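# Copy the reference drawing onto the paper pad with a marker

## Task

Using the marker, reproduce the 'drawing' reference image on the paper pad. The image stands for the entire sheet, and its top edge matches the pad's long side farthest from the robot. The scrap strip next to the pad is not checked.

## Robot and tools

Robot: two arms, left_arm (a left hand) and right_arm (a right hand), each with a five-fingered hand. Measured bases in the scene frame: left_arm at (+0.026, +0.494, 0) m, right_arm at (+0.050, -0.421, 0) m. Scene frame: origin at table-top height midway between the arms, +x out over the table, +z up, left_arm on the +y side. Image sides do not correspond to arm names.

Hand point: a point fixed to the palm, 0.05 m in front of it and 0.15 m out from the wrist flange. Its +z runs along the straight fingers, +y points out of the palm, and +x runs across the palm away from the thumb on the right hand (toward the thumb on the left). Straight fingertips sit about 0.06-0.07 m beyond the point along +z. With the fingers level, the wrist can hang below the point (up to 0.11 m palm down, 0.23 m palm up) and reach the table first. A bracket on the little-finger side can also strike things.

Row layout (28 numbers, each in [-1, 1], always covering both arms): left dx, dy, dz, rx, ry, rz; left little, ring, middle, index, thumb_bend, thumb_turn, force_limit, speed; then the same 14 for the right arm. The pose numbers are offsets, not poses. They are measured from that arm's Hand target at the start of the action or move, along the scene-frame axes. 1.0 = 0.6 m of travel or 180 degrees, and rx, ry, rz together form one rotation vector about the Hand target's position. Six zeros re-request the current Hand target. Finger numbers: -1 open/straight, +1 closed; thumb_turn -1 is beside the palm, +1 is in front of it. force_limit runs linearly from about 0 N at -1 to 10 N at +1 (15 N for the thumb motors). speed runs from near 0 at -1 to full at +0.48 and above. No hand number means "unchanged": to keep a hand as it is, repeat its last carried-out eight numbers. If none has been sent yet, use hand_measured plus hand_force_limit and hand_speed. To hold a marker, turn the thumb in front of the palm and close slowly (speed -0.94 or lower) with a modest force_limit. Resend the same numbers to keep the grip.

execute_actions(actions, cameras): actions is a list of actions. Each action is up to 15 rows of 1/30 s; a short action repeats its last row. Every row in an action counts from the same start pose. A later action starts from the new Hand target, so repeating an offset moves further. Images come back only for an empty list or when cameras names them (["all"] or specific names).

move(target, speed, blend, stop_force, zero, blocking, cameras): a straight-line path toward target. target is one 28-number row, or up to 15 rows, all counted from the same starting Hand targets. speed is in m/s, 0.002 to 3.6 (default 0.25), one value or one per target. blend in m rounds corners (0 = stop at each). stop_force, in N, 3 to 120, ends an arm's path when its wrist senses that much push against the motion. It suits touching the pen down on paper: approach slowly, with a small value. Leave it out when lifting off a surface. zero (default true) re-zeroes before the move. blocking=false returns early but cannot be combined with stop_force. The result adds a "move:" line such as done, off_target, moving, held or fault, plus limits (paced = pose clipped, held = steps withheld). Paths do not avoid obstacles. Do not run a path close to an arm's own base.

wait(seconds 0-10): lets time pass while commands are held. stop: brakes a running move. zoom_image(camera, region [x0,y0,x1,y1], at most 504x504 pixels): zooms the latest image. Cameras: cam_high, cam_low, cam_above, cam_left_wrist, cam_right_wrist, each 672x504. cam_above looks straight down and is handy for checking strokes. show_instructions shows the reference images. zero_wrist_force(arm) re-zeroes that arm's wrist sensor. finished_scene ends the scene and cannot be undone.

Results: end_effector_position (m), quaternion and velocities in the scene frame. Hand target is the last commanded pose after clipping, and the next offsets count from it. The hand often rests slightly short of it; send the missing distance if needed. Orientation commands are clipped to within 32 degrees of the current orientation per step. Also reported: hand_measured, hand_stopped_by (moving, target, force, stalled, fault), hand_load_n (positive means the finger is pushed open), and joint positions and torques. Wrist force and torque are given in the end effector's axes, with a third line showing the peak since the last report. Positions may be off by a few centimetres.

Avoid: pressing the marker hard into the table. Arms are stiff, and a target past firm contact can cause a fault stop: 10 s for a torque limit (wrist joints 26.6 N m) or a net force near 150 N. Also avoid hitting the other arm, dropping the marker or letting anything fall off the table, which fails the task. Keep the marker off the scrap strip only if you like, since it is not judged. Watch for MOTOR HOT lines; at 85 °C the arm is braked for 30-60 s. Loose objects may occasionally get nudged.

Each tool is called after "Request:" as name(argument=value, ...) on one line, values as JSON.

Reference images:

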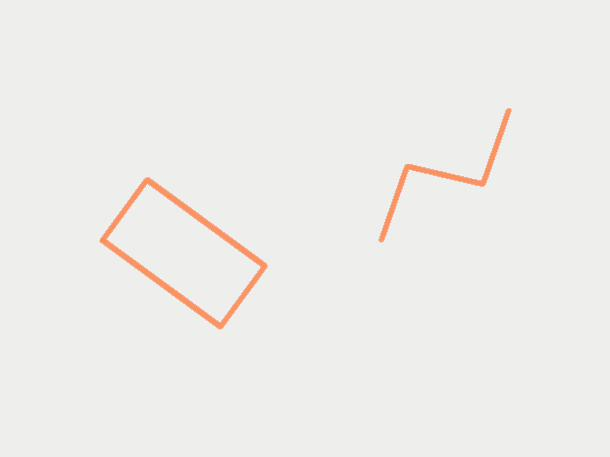

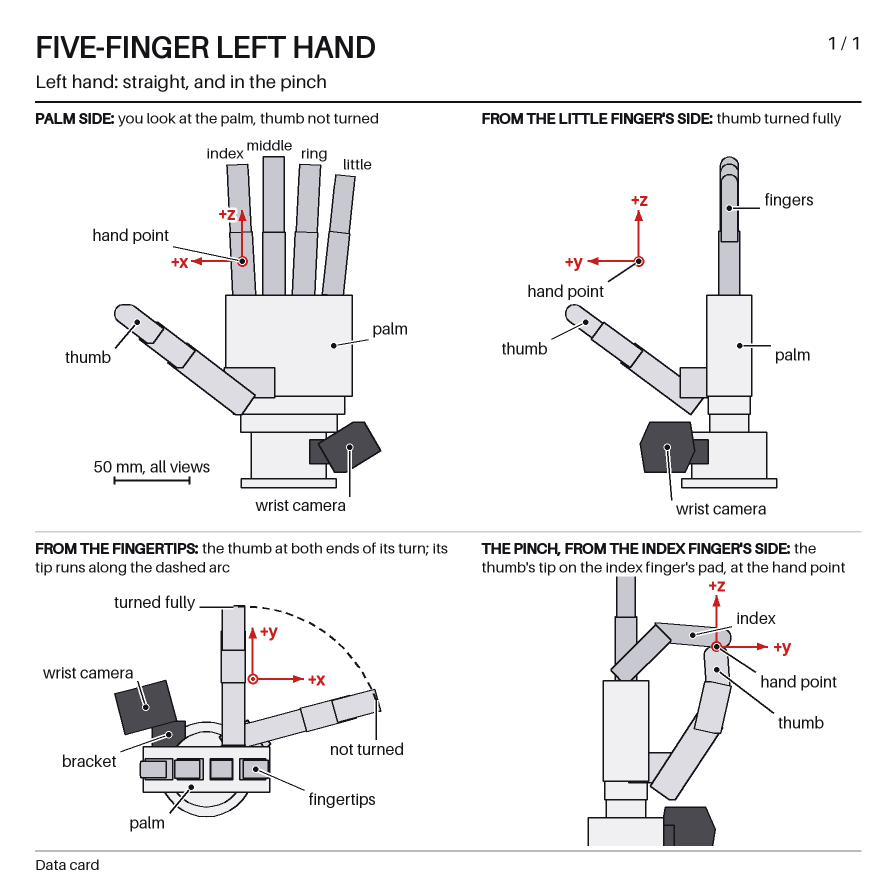

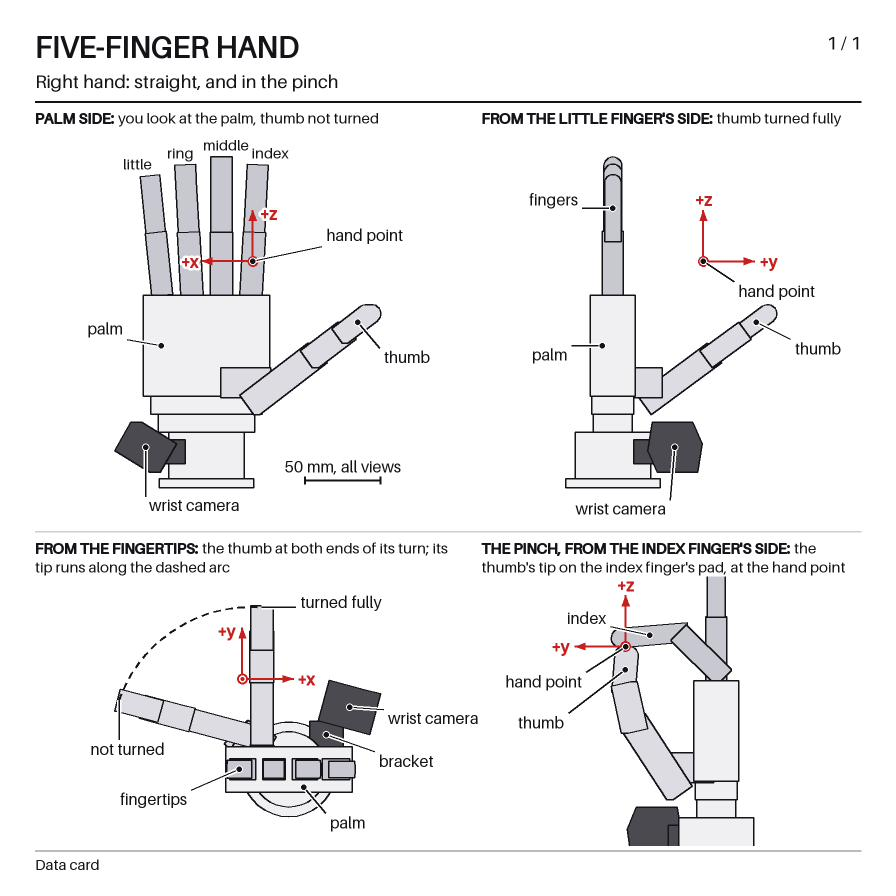

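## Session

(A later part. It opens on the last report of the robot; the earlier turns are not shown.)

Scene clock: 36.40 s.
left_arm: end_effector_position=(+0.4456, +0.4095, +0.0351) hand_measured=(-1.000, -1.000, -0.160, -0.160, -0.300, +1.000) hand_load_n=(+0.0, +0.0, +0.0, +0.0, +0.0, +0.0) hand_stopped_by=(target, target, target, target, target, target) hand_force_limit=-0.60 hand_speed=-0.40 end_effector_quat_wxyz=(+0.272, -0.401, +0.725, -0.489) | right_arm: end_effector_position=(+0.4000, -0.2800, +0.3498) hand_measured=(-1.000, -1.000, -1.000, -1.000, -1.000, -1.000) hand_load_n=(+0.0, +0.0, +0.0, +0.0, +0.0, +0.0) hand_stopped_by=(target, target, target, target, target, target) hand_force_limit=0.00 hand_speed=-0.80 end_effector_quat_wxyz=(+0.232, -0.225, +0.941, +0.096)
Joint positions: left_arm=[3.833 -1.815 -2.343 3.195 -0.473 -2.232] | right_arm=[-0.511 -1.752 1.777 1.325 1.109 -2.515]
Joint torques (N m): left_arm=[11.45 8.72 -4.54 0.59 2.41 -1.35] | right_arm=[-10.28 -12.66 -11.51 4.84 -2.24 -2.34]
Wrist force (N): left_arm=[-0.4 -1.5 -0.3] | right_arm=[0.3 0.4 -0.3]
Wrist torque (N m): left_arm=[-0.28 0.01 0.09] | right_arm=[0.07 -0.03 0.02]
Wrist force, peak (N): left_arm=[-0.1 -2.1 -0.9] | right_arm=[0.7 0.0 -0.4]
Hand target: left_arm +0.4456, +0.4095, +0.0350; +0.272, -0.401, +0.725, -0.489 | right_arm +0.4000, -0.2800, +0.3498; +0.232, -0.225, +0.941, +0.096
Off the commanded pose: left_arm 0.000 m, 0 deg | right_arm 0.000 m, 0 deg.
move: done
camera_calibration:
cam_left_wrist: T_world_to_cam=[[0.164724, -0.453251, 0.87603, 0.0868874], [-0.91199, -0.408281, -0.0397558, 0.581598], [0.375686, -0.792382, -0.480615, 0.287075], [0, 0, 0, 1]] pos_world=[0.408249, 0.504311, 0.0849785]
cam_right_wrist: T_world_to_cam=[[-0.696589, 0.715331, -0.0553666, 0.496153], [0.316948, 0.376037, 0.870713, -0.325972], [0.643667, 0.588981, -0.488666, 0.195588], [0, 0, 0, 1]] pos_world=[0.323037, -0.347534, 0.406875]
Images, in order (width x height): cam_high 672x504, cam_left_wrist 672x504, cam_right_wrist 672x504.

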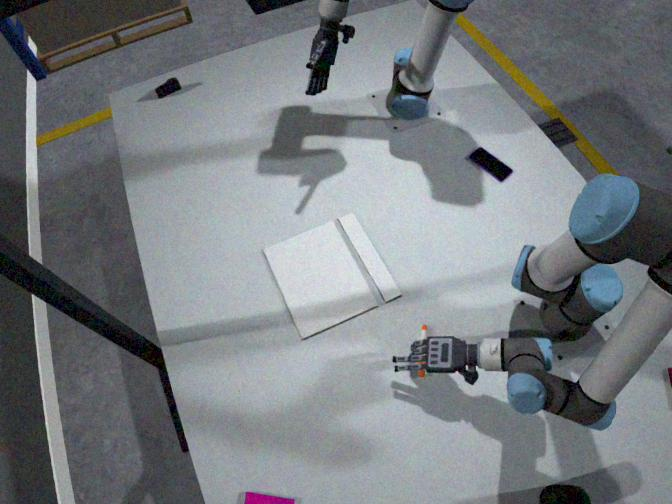

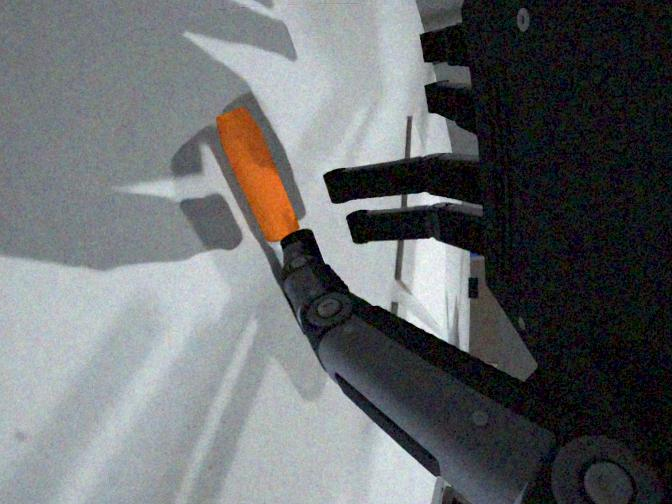

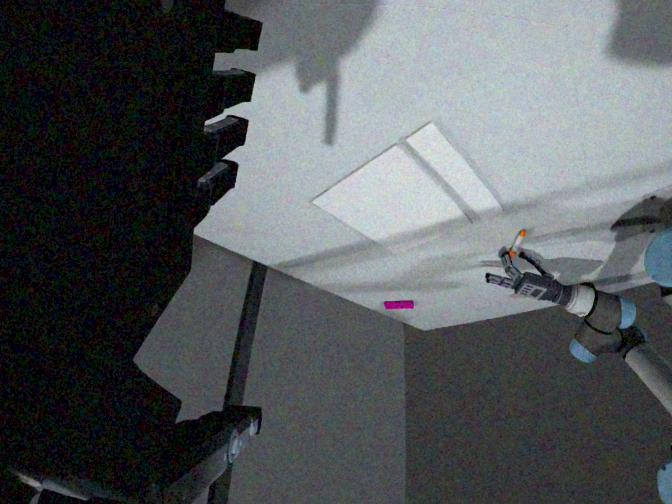

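Request:
move(target=[-0.0072,-0.0112,-0.005,0,0,0,-1,-1,-0.16,-0.16,-0.3,1,-0.6,-0.4,0,0,0,0,0,0,-1,-1,-1,-1,-1,-1,0,-0.8], speed=0.1)

Request:
move(target=[0,0,-0.04,0,0,0,-1,-1,-0.16,-0.16,-0.3,1,-0.6,-0.4,0,0,0,0,0,0,-1,-1,-1,-1,-1,-1,0,-0.8], speed=0.02, stop_force=4, cameras=["cam_left_wrist","cam_right_wrist"])

Request:
zoom_image(camera="cam_right_wrist", region=[480, 210, 600, 310])

Request:
zoom_image(camera="cam_left_wrist", region=[160, 100, 460, 400])

Scene clock: 39.60 s.
left_arm: end_effector_position=(+0.4414, +0.4029, +0.0320) hand_measured=(-1.000, -1.000, -0.160, -0.160, -0.300, +1.000) hand_load_n=(+0.0, -0.5, +0.0, +0.0, +0.0, +0.0) hand_stopped_by=(target, target, target, target, target, target) hand_force_limit=-0.60 hand_speed=-0.40 end_effector_quat_wxyz=(+0.272, -0.401, +0.725, -0.489) | right_arm: end_effector_position=(+0.4000, -0.2800, +0.3498) hand_measured=(-1.000, -1.000, -1.000, -1.000, -1.000, -1.000) hand_load_n=(+0.0, +0.0, +0.0, +0.0, +0.0, +0.0) hand_stopped_by=(target, target, target, target, target, target) hand_force_limit=0.00 hand_speed=-0.80 end_effector_quat_wxyz=(+0.232, -0.225, +0.941, +0.096)
Joint positions: left_arm=[3.823 -1.807 -2.363 3.223 -0.479 -2.249] | right_arm=[-0.511 -1.752 1.777 1.325 1.109 -2.515]
Joint torques (N m): left_arm=[-8.47 26.8 -5.89 0.4 -0.19 -1.3] | right_arm=[-9.82 -14.96 -10.81 5.15 -2.23 -2.24]
Wrist force (N): left_arm=[-0.3 -1.8 -0.5] | right_arm=[0.3 0.4 -0.1]
Wrist torque (N m): left_arm=[-0.32 -0.01 0.22] | right_arm=[0.05 -0.05 0.02]
Wrist force, peak (N): left_arm=[-0.5 -1.8 -0.9] | right_arm=[0.6 0.1 -0.5]
Hand target: left_arm +0.4413, +0.4028, +0.0320; +0.272, -0.401, +0.725, -0.489 | right_arm +0.4000, -0.2800, +0.3498; +0.232, -0.225, +0.941, +0.096
Off the commanded pose: left_arm 0.000 m, 0 deg | right_arm 0.000 m, 0 deg.
move: done

Scene clock: 41.70 s.
left_arm: end_effector_position=(+0.4413, +0.4028, +0.0164) hand_measured=(-1.000, -1.000, -0.160, -0.160, -0.300, +1.000) hand_load_n=(+0.0, +0.0, +0.0, +0.0, +0.0, +0.0) hand_stopped_by=(target, target, target, target, target, target) hand_force_limit=-0.60 hand_speed=-0.40 end_effector_quat_wxyz=(+0.272, -0.401, +0.725, -0.489) | right_arm: end_effector_position=(+0.4000, -0.2800, +0.3498) hand_measured=(-1.000, -1.000, -1.000, -1.000, -1.000, -1.000) hand_load_n=(+0.0, +0.0, +0.0, +0.0, +0.0, +0.0) hand_stopped_by=(target, target, target, target, target, target) hand_force_limit=0.00 hand_speed=-0.80 end_effector_quat_wxyz=(+0.232, -0.225, +0.941, +0.096)
Joint positions: left_arm=[3.823 -1.853 -2.372 3.278 -0.479 -2.249] | right_arm=[-0.511 -1.752 1.777 1.325 1.109 -2.515]
Joint torques (N m): left_arm=[0.6 26.69 22.56 -3.03 1.48 0.09] | right_arm=[-8.54 -15.77 -10.3 4.96 -1.95 -2.2]
Wrist force (N): left_arm=[0.2 -4.4 -1.9] | right_arm=[0.2 0.3 0.0]
Wrist torque (N m): left_arm=[-0.23 -0.12 0.29] | right_arm=[0.04 -0.02 0.01]
Wrist force, peak (N): left_arm=[-1.9 -26.0 -15.7] | right_arm=[0.5 0.4 -0.4]
Hand target: left_arm +0.4413, +0.4028, +0.0164; +0.272, -0.401, +0.725, -0.489 (not the last commanded pose) | right_arm +0.4000, -0.2800, +0.3498; +0.232, -0.225, +0.941, +0.096
Off the commanded pose: left_arm 0.008 m, 0 deg | right_arm 0.000 m, 0 deg.
move: contact (left_arm)
camera_calibration:
cam_left_wrist: T_world_to_cam=[[0.164801, -0.453317, 0.875982, 0.100962], [-0.912019, -0.408225, -0.0396736, 0.574084], [0.375582, -0.792374, -0.48071, 0.274476], [0, 0, 0, 1]] pos_world=[0.403849, 0.497611, 0.0662781]
cam_right_wrist: T_world_to_cam=[[-0.696589, 0.715331, -0.0553666, 0.496153], [0.316948, 0.376037, 0.870713, -0.325972], [0.643667, 0.588981, -0.488666, 0.195588], [0, 0, 0, 1]] pos_world=[0.323037, -0.347534, 0.406875]
Images, in order (width x height): cam_left_wrist 672x504, cam_right_wrist 672x504.

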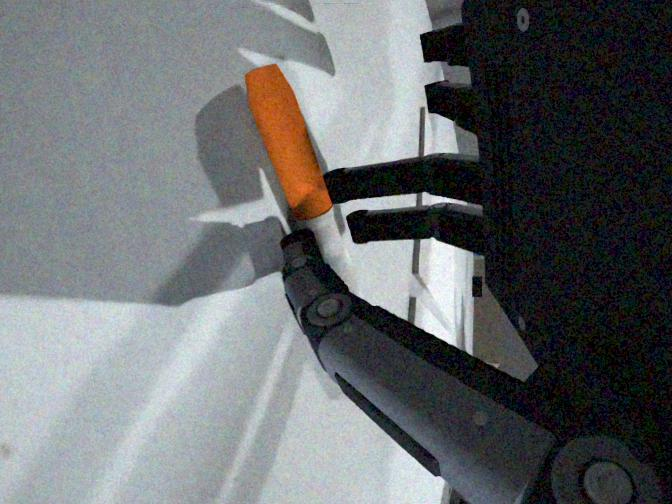

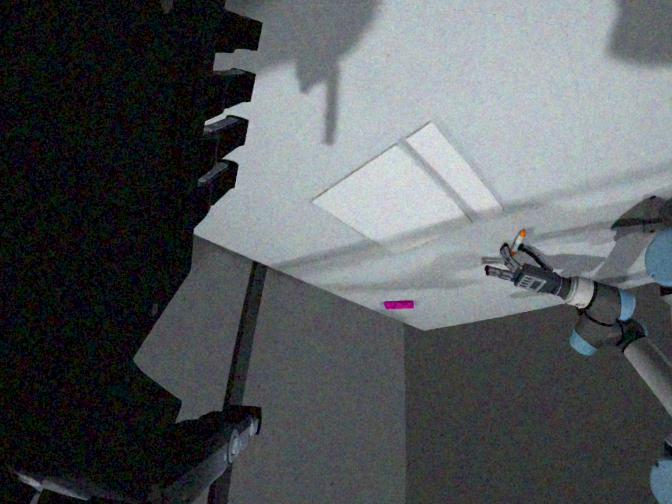

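Scaled by 4.200 from the camera's 672x504 image, which has a finer 960x720 frame.

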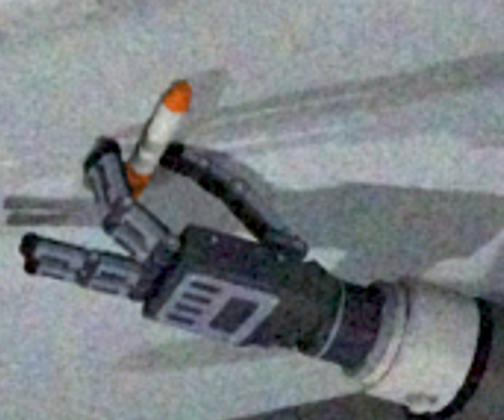

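Scaled by 1.680 from the camera's 672x504 image, which has a finer 960x720 frame.

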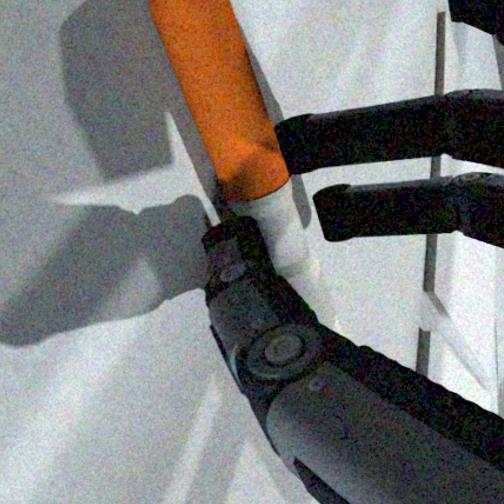

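Request:
move(target=[0.0042,-0.0027,0.0043,0,0,0,-1,-1,-0.16,-0.16,-0.3,1,-0.6,-0.4,0,0,0,0,0,0,-1,-1,-1,-1,-1,-1,0,-0.8], speed=0.05)

Request:
move(target=[0,0,0,0,0,0,-1,-1,0.4,0.4,-0.3,1,-0.3,-0.93,0,0,0,0,0,0,-1,-1,-1,-1,-1,-1,0,-0.8], speed=0.05, cameras=["cam_left_wrist","cam_right_wrist"])

Request:
zoom_image(camera="cam_right_wrist", region=[480, 210, 600, 310])

Request:
zoom_image(camera="cam_left_wrist", region=[220, 100, 460, 340])

Scene clock: 43.33 s.
left_arm: end_effector_position=(+0.4437, +0.4012, +0.0189) hand_measured=(-1.000, -1.000, -0.160, -0.160, -0.300, +1.000) hand_load_n=(+0.0, +0.0, +0.0, +0.0, +0.0, +0.0) hand_stopped_by=(target, target, target, target, target, target) hand_force_limit=-0.60 hand_speed=-0.40 end_effector_quat_wxyz=(+0.272, -0.401, +0.725, -0.489) | right_arm: end_effector_position=(+0.4000, -0.2800, +0.3498) hand_measured=(-1.000, -1.000, -1.000, -1.000, -1.000, -1.000) hand_load_n=(+0.0, +0.0, +0.0, +0.0, +0.0, +0.0) hand_stopped_by=(target, target, target, target, target, target) hand_force_limit=0.00 hand_speed=-0.80 end_effector_quat_wxyz=(+0.232, -0.225, +0.941, +0.096)
Joint positions: left_arm=[3.81 -1.843 -2.367 3.282 -0.486 -2.271] | right_arm=[-0.511 -1.752 1.777 1.325 1.109 -2.515]
Joint torques (N m): left_arm=[-7.56 26.94 24.93 0.4 -0.42 -1.57] | right_arm=[-8.92 -16.62 -11 4.88 -2.15 -2.15]
Wrist force (N): left_arm=[0.1 -1.5 -0.5] | right_arm=[0.2 0.4 -0.1]
Wrist torque (N m): left_arm=[-0.28 -0.08 0.24] | right_arm=[0.06 -0.02 0.02]
Wrist force, peak (N): left_arm=[-0.2 -5.3 -2.7] | right_arm=[0.5 0.2 -0.5]
Hand target: left_arm +0.4438, +0.4012, +0.0189; +0.272, -0.401, +0.725, -0.489 | right_arm +0.4000, -0.2800, +0.3498; +0.232, -0.225, +0.941, +0.096
Off the commanded pose: left_arm 0.000 m, 0 deg | right_arm 0.000 m, 0 deg.
move: done

Scene clock: 45.13 s.
left_arm: end_effector_position=(+0.4438, +0.4012, +0.0189) hand_measured=(-1.000, -1.000, +0.102, +0.140, -0.302, +1.000) hand_load_n=(+0.0, -0.5, +3.5, +4.0, +5.0, -1.0) hand_stopped_by=(target, target, force, force, target, target) hand_force_limit=-0.30 hand_speed=-0.93 end_effector_quat_wxyz=(+0.272, -0.401, +0.725, -0.489) | right_arm: end_effector_position=(+0.4000, -0.2800, +0.3498) hand_measured=(-1.000, -1.000, -1.000, -1.000, -1.000, -1.000) hand_load_n=(+0.0, +0.0, +0.0, +0.0, +0.0, +0.0) hand_stopped_by=(target, target, target, target, target, target) hand_force_limit=0.00 hand_speed=-0.80 end_effector_quat_wxyz=(+0.232, -0.225, +0.941, +0.096)
Joint positions: left_arm=[3.81 -1.843 -2.366 3.282 -0.486 -2.271] | right_arm=[-0.511 -1.752 1.777 1.325 1.109 -2.515]
Joint torques (N m): left_arm=[-7.82 26.81 23.76 0.5 -0.29 -1.48] | right_arm=[-8.38 -16.1 -12.77 4.92 -2.02 -1.98]
Wrist force (N): left_arm=[0.1 -3.3 -1.2] | right_arm=[0.3 0.2 -0.1]
Wrist torque (N m): left_arm=[-0.33 -0.07 0.25] | right_arm=[0.02 -0.03 0.01]
Wrist force, peak (N): left_arm=[0.1 -3.8 -1.5] | right_arm=[0.6 0.3 -0.1]
Hand target: left_arm +0.4438, +0.4012, +0.0189; +0.272, -0.401, +0.725, -0.489 | right_arm +0.4000, -0.2800, +0.3498; +0.232, -0.225, +0.941, +0.096
Off the commanded pose: left_arm 0.000 m, 0 deg | right_arm 0.000 m, 0 deg.
move: done
camera_calibration:
cam_left_wrist: T_world_to_cam=[[0.164801, -0.453317, 0.875982, 0.0976351], [-0.912019, -0.408225, -0.0396736, 0.57581], [0.375582, -0.792374, -0.48071, 0.273471], [0, 0, 0, 1]] pos_world=[0.406349, 0.496011, 0.0687781]
cam_right_wrist: T_world_to_cam=[[-0.696589, 0.715331, -0.0553666, 0.496153], [0.316948, 0.376037, 0.870713, -0.325972], [0.643667, 0.588981, -0.488666, 0.195588], [0, 0, 0, 1]] pos_world=[0.323037, -0.347534, 0.406875]
Images, in order (width x height): cam_left_wrist 672x504, cam_right_wrist 672x504.

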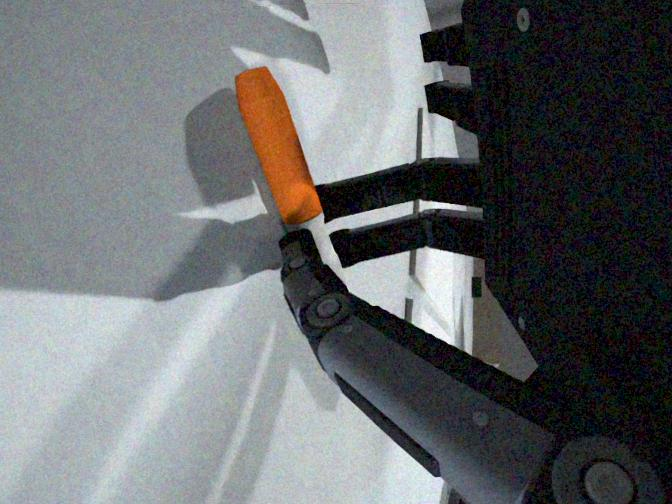

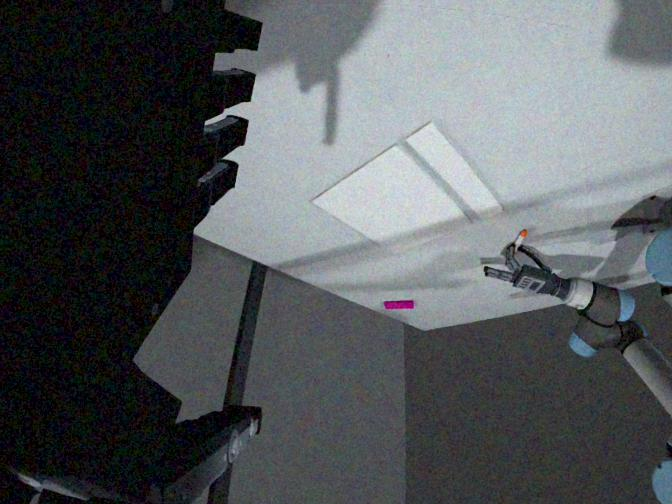

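Scaled by 4.200 from the camera's 672x504 image, which has a finer 960x720 frame.

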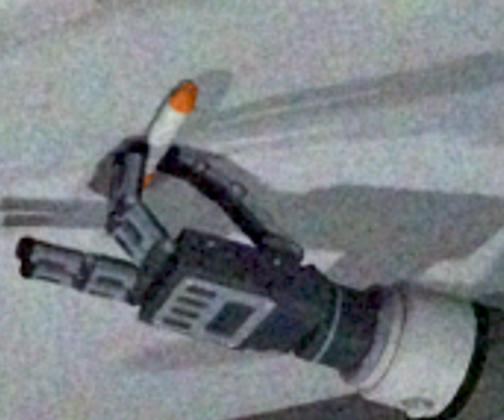

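Scaled by 2.100 from the camera's 672x504 image, which has a finer 960x720 frame.

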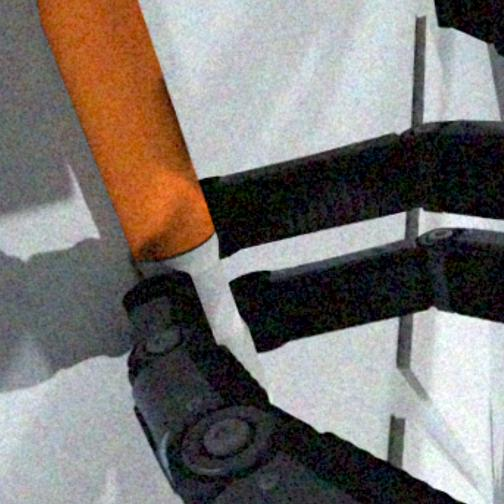

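Request:
move(target=[0,0,0,0,0,0,-1,-1,0.45,0.45,-0.3,1,0.3,-0.93,0,0,0,0,0,0,-1,-1,-1,-1,-1,-1,0,-0.8], speed=0.05)

Request:
move(target=[0,0,0.1,0,0,0,-1,-1,0.45,0.45,-0.3,1,0.3,-0.93,0,0,0,0,0,0,-1,-1,-1,-1,-1,-1,0,-0.8], speed=0.06, cameras=["cam_left_wrist","cam_right_wrist","cam_high"])

Request:
zoom_image(camera="cam_right_wrist", region=[480, 210, 600, 310])

Request:
zoom_image(camera="cam_left_wrist", region=[220, 100, 460, 340])

Scene clock: 45.97 s.
left_arm: end_effector_position=(+0.4438, +0.4012, +0.0189) hand_measured=(-1.000, -1.000, +0.112, +0.152, -0.302, +1.000) hand_load_n=(+0.0, +0.0, +7.0, +6.5, +8.5, -1.5) hand_stopped_by=(target, target, force, force, target, target) hand_force_limit=0.30 hand_speed=-0.93 end_effector_quat_wxyz=(+0.272, -0.401, +0.725, -0.489) | right_arm: end_effector_position=(+0.4000, -0.2800, +0.3498) hand_measured=(-1.000, -1.000, -1.000, -1.000, -1.000, -1.000) hand_load_n=(+0.0, +0.0, +0.0, +0.5, +0.0, +0.0) hand_stopped_by=(target, target, target, target, target, target) hand_force_limit=0.00 hand_speed=-0.80 end_effector_quat_wxyz=(+0.232, -0.225, +0.941, +0.096)
Joint positions: left_arm=[3.81 -1.843 -2.366 3.282 -0.486 -2.271] | right_arm=[-0.511 -1.752 1.777 1.325 1.109 -2.515]
Joint torques (N m): left_arm=[-7.35 25.67 22.91 0.57 -0.19 -1.32] | right_arm=[-9.03 -16.18 -10.48 4.97 -1.92 -2.26]
Wrist force (N): left_arm=[0.1 -7.4 -1.8] | right_arm=[0.2 0.3 -0.3]
Wrist torque (N m): left_arm=[-0.38 -0.09 0.31] | right_arm=[0.05 -0.02 0.01]
Wrist force, peak (N): left_arm=[0.1 -7.6 -2.1] | right_arm=[0.4 0.4 -0.3]
Hand target: left_arm +0.4438, +0.4012, +0.0189; +0.272, -0.401, +0.725, -0.489 | right_arm +0.4000, -0.2800, +0.3498; +0.232, -0.225, +0.941, +0.096
Off the commanded pose: left_arm 0.000 m, 0 deg | right_arm 0.000 m, 0 deg.
move: done

Scene clock: 47.57 s.
left_arm: end_effector_position=(+0.4438, +0.4011, +0.0788) hand_measured=(-1.000, -1.000, +0.112, +0.152, -0.302, +1.000) hand_load_n=(+0.0, -0.5, +6.5, +6.0, +9.5, -1.0) hand_stopped_by=(target, target, force, force, target, target) hand_force_limit=0.30 hand_speed=-0.93 end_effector_quat_wxyz=(+0.272, -0.401, +0.725, -0.489) | right_arm: end_effector_position=(+0.4000, -0.2800, +0.3498) hand_measured=(-1.000, -1.000, -1.000, -1.000, -1.000, -1.000) hand_load_n=(+0.0, +0.0, +0.0, +0.0, +0.0, +0.0) hand_stopped_by=(target, target, target, target, target, target) hand_force_limit=0.00 hand_speed=-0.80 end_effector_quat_wxyz=(+0.232, -0.225, +0.941, +0.096)
Joint positions: left_arm=[3.81 -1.681 -2.319 3.073 -0.486 -2.271] | right_arm=[-0.511 -1.752 1.777 1.325 1.109 -2.515]
Joint torques (N m): left_arm=[11.28 23.54 26.95 -3.24 2.4 1.04] | right_arm=[-8.78 -14.4 -10.2 4.85 -2.09 -2.13]
Wrist force (N): left_arm=[-0.2 -1.3 -0.7] | right_arm=[0.4 0.2 -0.1]
Wrist torque (N m): left_arm=[-0.24 -0.05 0.10] | right_arm=[0.03 -0.03 0.01]
Wrist force, peak (N): left_arm=[0.4 -6.7 -1.4] | right_arm=[0.4 0.3 -0.4]
Hand target: left_arm +0.4438, +0.4012, +0.0789; +0.272, -0.401, +0.725, -0.489 | right_arm +0.4000, -0.2800, +0.3498; +0.232, -0.225, +0.941, +0.096
Off the commanded pose: left_arm 0.000 m, 0 deg | right_arm 0.000 m, 0 deg.
move: done
camera_calibration:
cam_left_wrist: T_world_to_cam=[[0.164801, -0.453317, 0.875982, 0.0451473], [-0.912019, -0.408225, -0.0396736, 0.578278], [0.375582, -0.792374, -0.48071, 0.302228], [0, 0, 0, 1]] pos_world=[0.406449, 0.496011, 0.128678]
cam_right_wrist: T_world_to_cam=[[-0.696589, 0.715331, -0.0553666, 0.496153], [0.316948, 0.376037, 0.870713, -0.325972], [0.643667, 0.588981, -0.488666, 0.195588], [0, 0, 0, 1]] pos_world=[0.323037, -0.347534, 0.406875]
Images, in order (width x height): cam_high 672x504, cam_left_wrist 672x504, cam_right_wrist 672x504.

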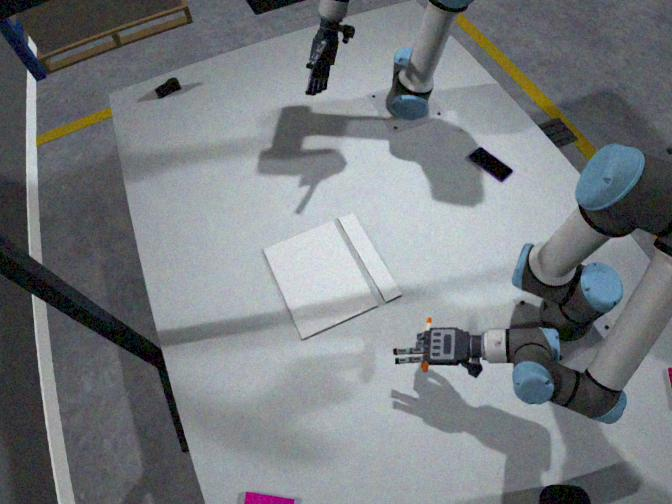

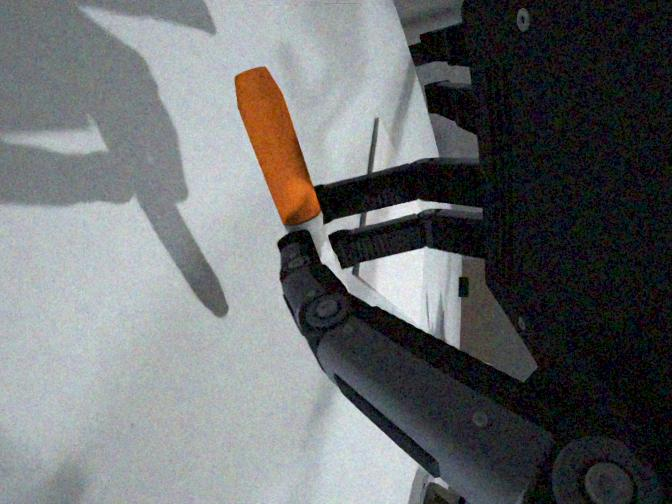

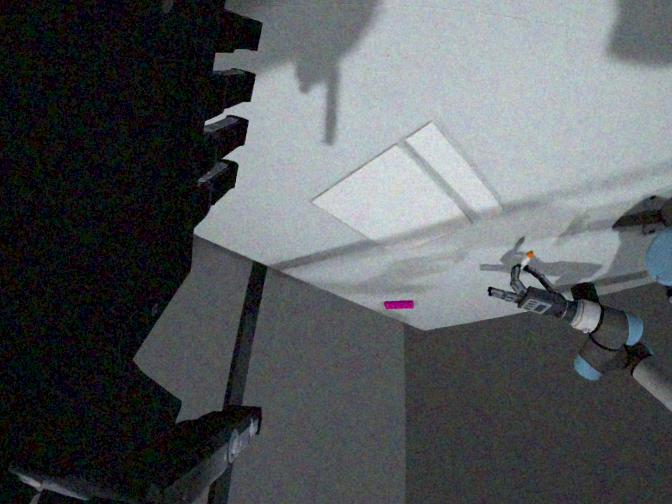

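Scaled by 4.200 from the camera's 672x504 image, which has a finer 960x720 frame.

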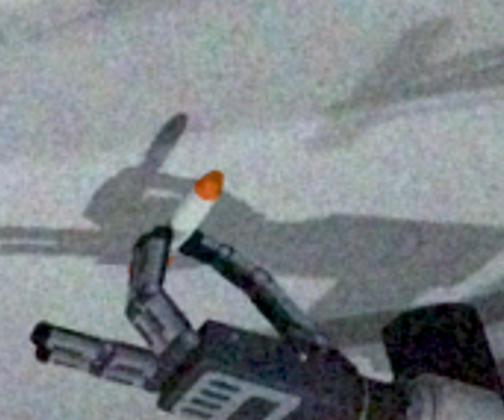

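Scaled by 2.100 from the camera's 672x504 image, which has a finer 960x720 frame.

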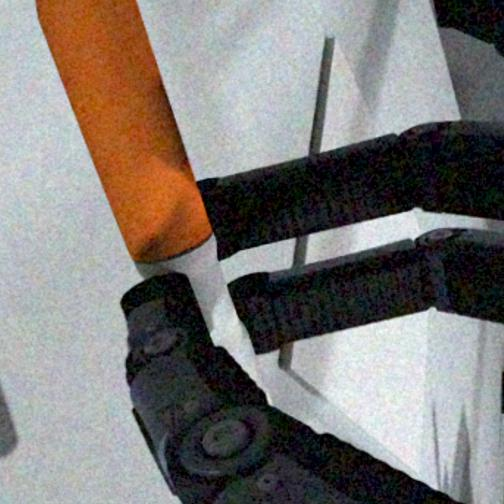

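Request:
move(target=[0.1937,-0.3353,0.2018,0.3446,-0.3691,-0.131,-1,-1,0.45,0.45,-0.3,1,0.3,-0.93,0,0,0,0,0,0,-1,-1,-1,-1,-1,-1,0,-0.8], speed=0.22, cameras=["all"])

Request:
zoom_image(camera="cam_left_wrist", region=[220, 100, 460, 340])

Scene clock: 52.90 s.
left_arm: end_effector_position=(+0.5600, +0.2000, +0.2000) hand_measured=(-1.000, -1.000, +0.112, +0.152, -0.302, +1.000) hand_load_n=(+0.0, +0.0, +6.5, +6.0, +9.5, -1.0) hand_stopped_by=(target, target, force, force, target, target) hand_force_limit=0.30 hand_speed=-0.93 end_effector_quat_wxyz=(+0.665, +0.243, +0.664, -0.241) | right_arm: end_effector_position=(+0.4000, -0.2800, +0.3498) hand_measured=(-1.000, -1.000, -1.000, -1.000, -1.000, -1.000) hand_load_n=(+0.0, +0.0, +0.0, +0.0, -0.5, +0.0) hand_stopped_by=(target, target, target, target, target, target) hand_force_limit=0.00 hand_speed=-0.80 end_effector_quat_wxyz=(+0.232, -0.225, +0.941, +0.096)
Joint positions: left_arm=[2.958 -1.641 -2.212 3.853 -1.018 -1.567] | right_arm=[-0.511 -1.752 1.777 1.325 1.109 -2.515]
Joint torques (N m): left_arm=[-7.65 9.48 33.46 3.09 -1.27 1.15] | right_arm=[-8.72 -15.44 -9.6 5 -1.99 -1.97]
Wrist force (N): left_arm=[-1.4 -0.8 0.5] | right_arm=[0.1 0.1 0.1]
Wrist torque (N m): left_arm=[-0.24 0.36 -0.16] | right_arm=[0.01 -0.01 0.00]
Wrist force, peak (N): left_arm=[-0.4 -1.9 -0.4] | right_arm=[0.5 0.4 -0.2]
Hand target: left_arm +0.5600, +0.2000, +0.2000; +0.665, +0.243, +0.664, -0.241 | right_arm +0.4000, -0.2800, +0.3498; +0.232, -0.225, +0.941, +0.096
Off the commanded pose: left_arm 0.000 m, 0 deg | right_arm 0.000 m, 0 deg.
move: done
camera_calibration:
cam_left_wrist: T_world_to_cam=[[-0.595293, -0.746259, -0.297864, 0.547636], [-0.226696, 0.511629, -0.828761, 0.196997], [0.770866, -0.425831, -0.473744, -0.138535], [0, 0, 0, 1]] pos_world=[0.477454, 0.248897, 0.260754]
cam_right_wrist: T_world_to_cam=[[-0.696589, 0.715331, -0.0553666, 0.496153], [0.316948, 0.376037, 0.870713, -0.325972], [0.643667, 0.588981, -0.488666, 0.195588], [0, 0, 0, 1]] pos_world=[0.323037, -0.347534, 0.406875]

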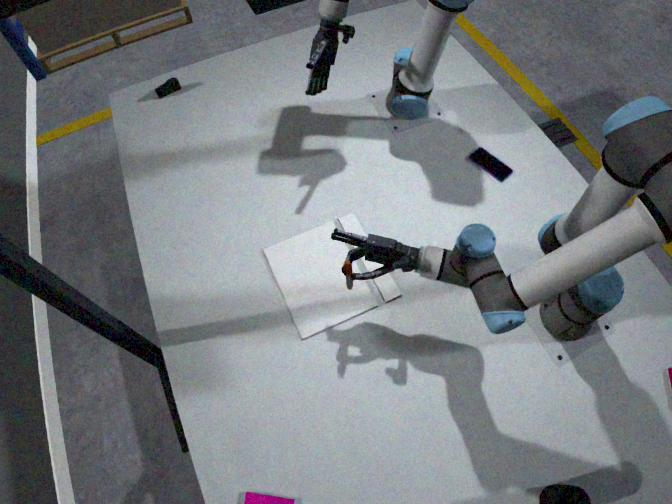

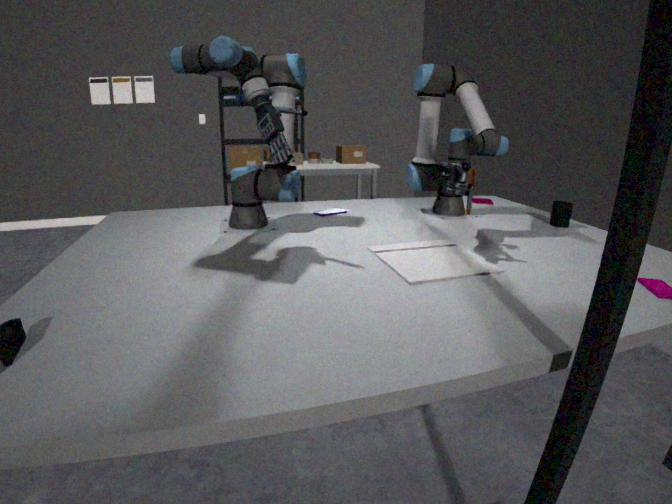

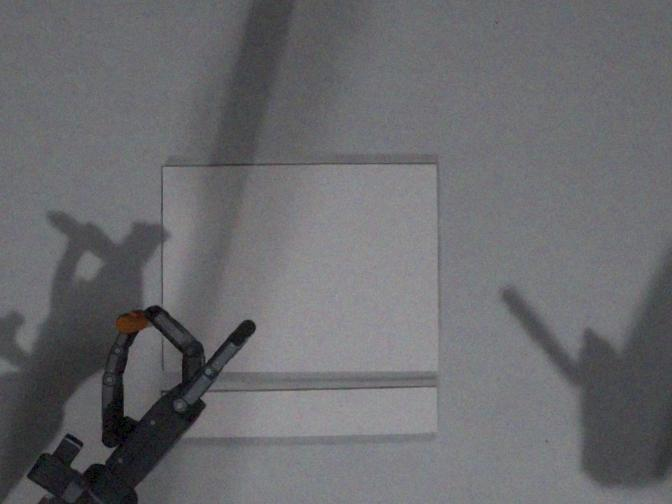

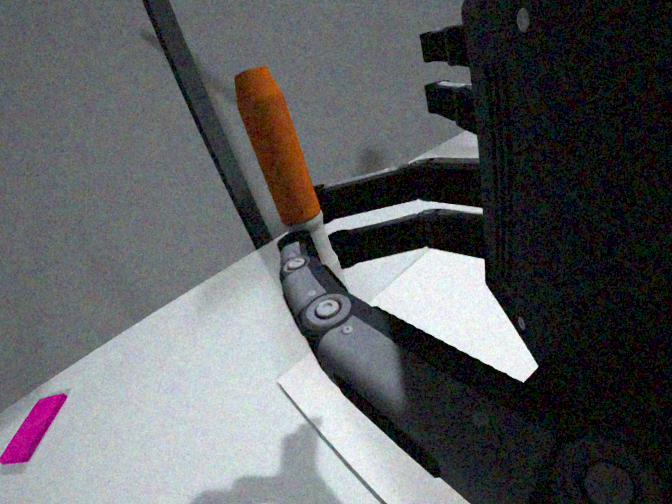

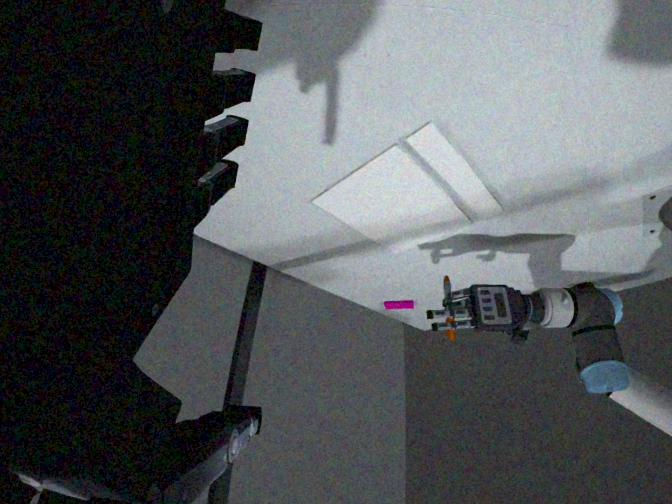

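Scaled by 2.100 from the camera's 672x504 image, which has a finer 960x720 frame.

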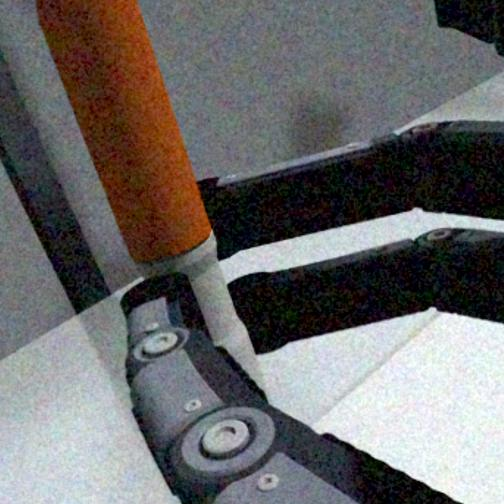

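Request:
zoom_image(camera="cam_right_wrist", region=[400, 250, 520, 360])

Request:
zoom_image(camera="cam_low", region=[400, 140, 520, 260])

Request:
zoom_image(camera="cam_high", region=[320, 220, 440, 320])

Request:
zoom_image(camera="cam_above", region=[90, 290, 210, 390])

Scaled by 4.200 from the camera's 672x504 image, which has a finer 960x720 frame.

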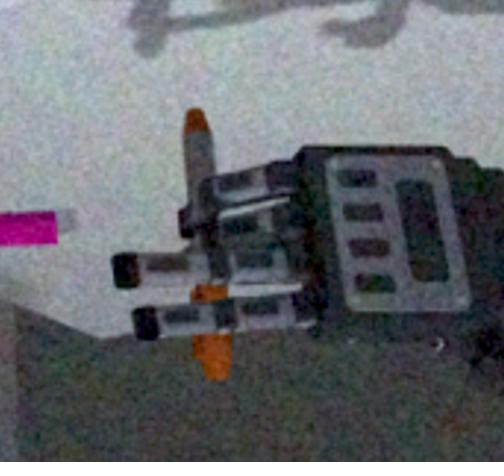

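Scaled by 4.200.

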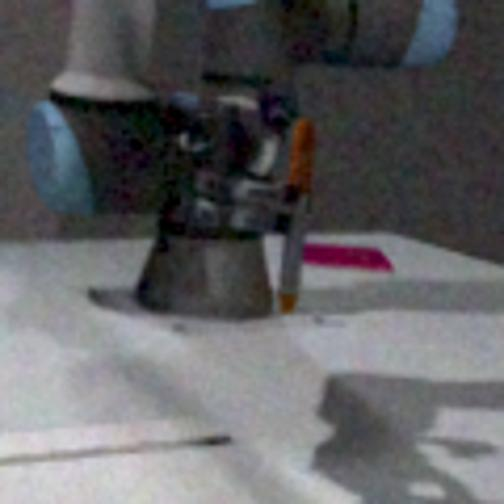

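Scaled by 4.200.

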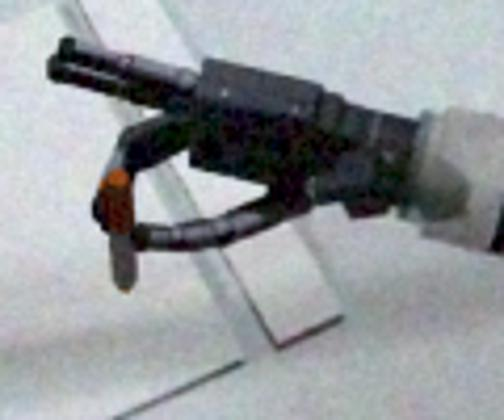

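Scaled by 4.200.

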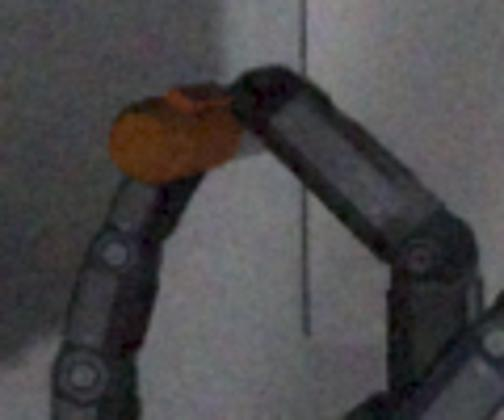

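Request:
move(target=[-0.205,-0.0083,-0.175,0,0,0.0556,-1,-1,0.45,0.45,-0.3,1,0.3,-0.93,0,0,0,0,0,0,-1,-1,-1,-1,-1,-1,0,-0.8], speed=0.2, cameras=["all"])

Request:
zoom_image(camera="cam_right_wrist", region=[420, 150, 540, 290])

Request:
zoom_image(camera="cam_low", region=[360, 160, 480, 270])

Request:
zoom_image(camera="cam_high", region=[320, 200, 440, 320])

Scene clock: 57.13 s.
left_arm: end_effector_position=(+0.4370, +0.1950, +0.0951) hand_measured=(-1.000, -1.000, +0.112, +0.152, -0.302, +1.000) hand_load_n=(+0.0, +0.0, +6.5, +5.5, +9.5, -1.0) hand_stopped_by=(target, target, force, force, target, target) hand_force_limit=0.30 hand_speed=-0.93 end_effector_quat_wxyz=(+0.683, +0.185, +0.683, -0.182) | right_arm: end_effector_position=(+0.4000, -0.2800, +0.3498) hand_measured=(-1.000, -1.000, -1.000, -1.000, -1.000, -1.000) hand_load_n=(+0.0, +0.0, +0.0, +0.0, +0.0, +0.0) hand_stopped_by=(target, target, target, target, target, target) hand_force_limit=0.00 hand_speed=-0.80 end_effector_quat_wxyz=(+0.232, -0.225, +0.941, +0.096)
Joint positions: left_arm=[2.659 -1.757 -2.515 4.271 -1.491 -1.567] | right_arm=[-0.511 -1.752 1.777 1.325 1.109 -2.515]
Joint torques (N m): left_arm=[-8.15 8.4 -3.72 3.45 -1.44 1.03] | right_arm=[-7.7 -16.42 -11.24 5.06 -2.07 -2.31]
Wrist force (N): left_arm=[-0.6 -0.9 0.7] | right_arm=[0.3 0.2 0.1]
Wrist torque (N m): left_arm=[-0.25 0.22 -0.04] | right_arm=[0.01 -0.03 0.01]
Wrist force, peak (N): left_arm=[-1.8 0.0 1.1] | right_arm=[0.7 0.2 -0.1]
Hand target: left_arm +0.4370, +0.1950, +0.0950; +0.683, +0.185, +0.683, -0.182 | right_arm +0.4000, -0.2800, +0.3498; +0.232, -0.225, +0.941, +0.096
Off the commanded pose: left_arm 0.000 m, 0 deg | right_arm 0.000 m, 0 deg.
move: done
camera_calibration:
cam_left_wrist: T_world_to_cam=[[-0.456658, -0.838171, -0.298215, 0.396795], [-0.311948, 0.464786, -0.828651, 0.131074], [0.833158, -0.285383, -0.473714, -0.150283], [0, 0, 0, 1]] pos_world=[0.347297, 0.228773, 0.155754]
cam_right_wrist: T_world_to_cam=[[-0.696589, 0.715331, -0.0553666, 0.496153], [0.316948, 0.376037, 0.870713, -0.325972], [0.643667, 0.588981, -0.488666, 0.195588], [0, 0, 0, 1]] pos_world=[0.323037, -0.347534, 0.406875]

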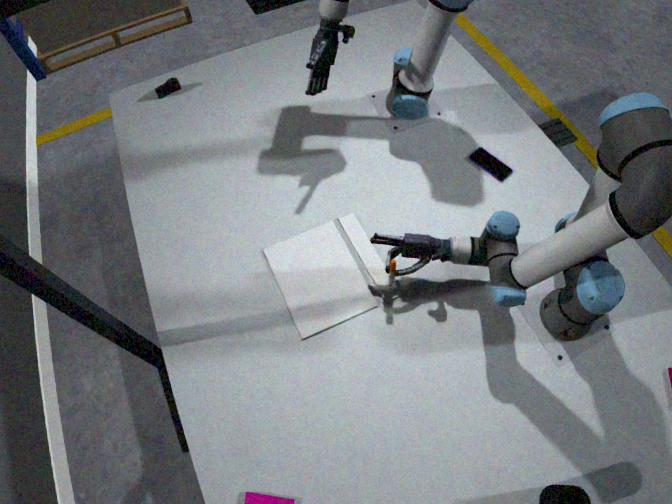

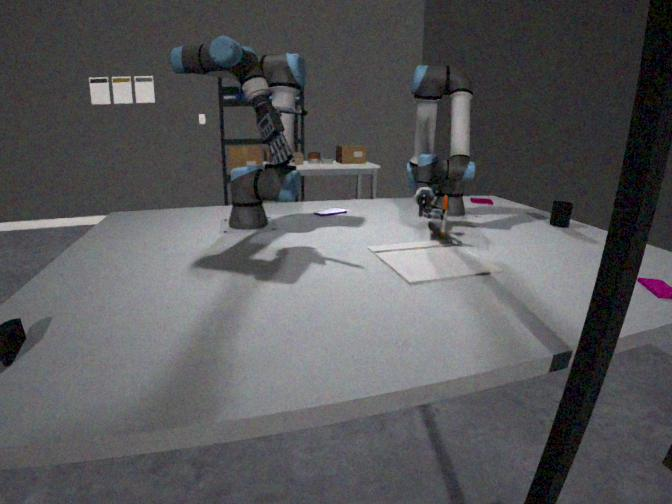

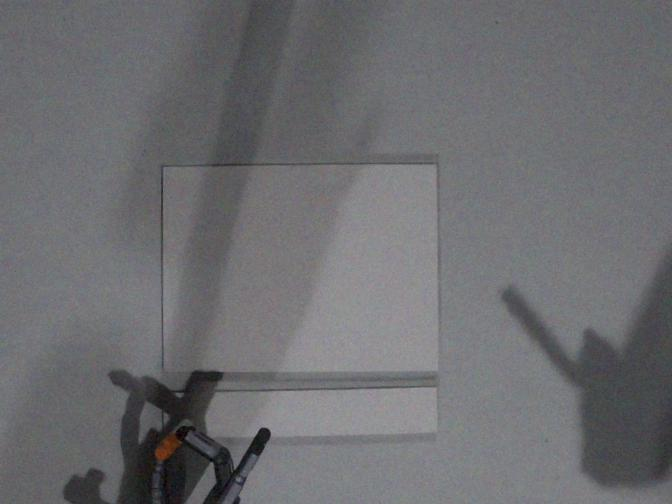

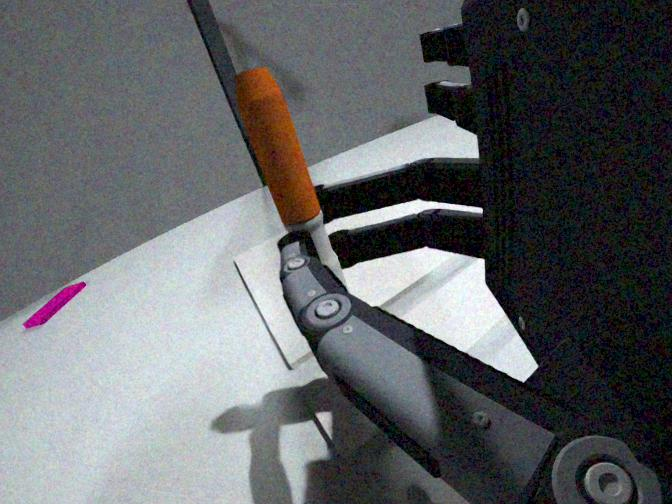

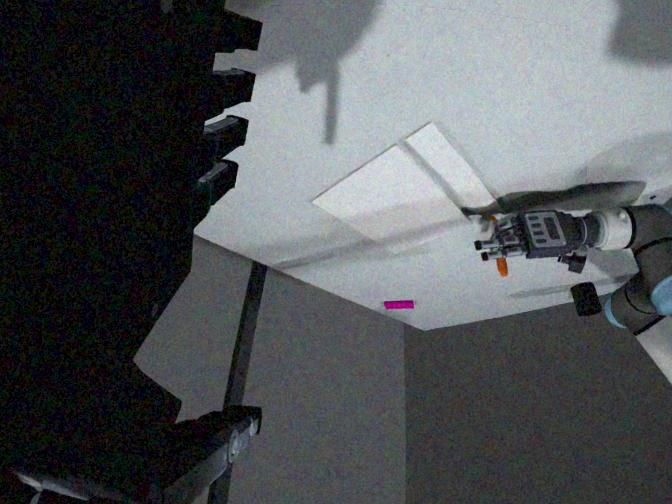

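Scaled by 3.600 from the camera's 672x504 image, which has a finer 960x720 frame.

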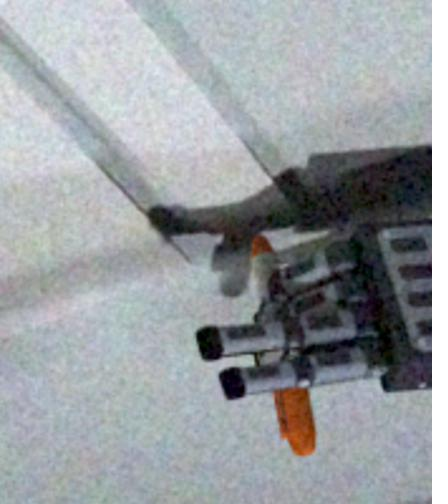

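Scaled by 4.200.

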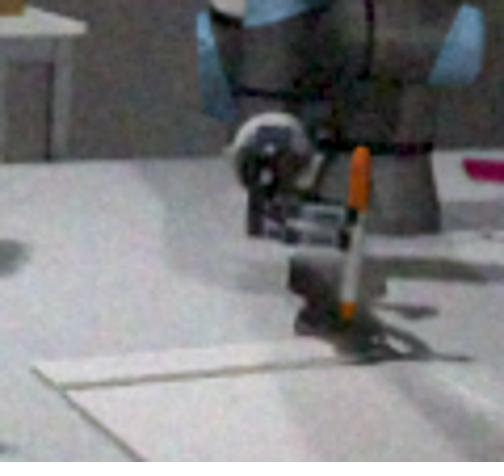

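Scaled by 4.200.

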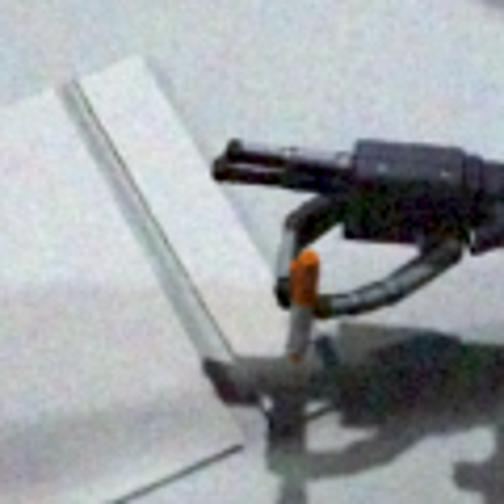

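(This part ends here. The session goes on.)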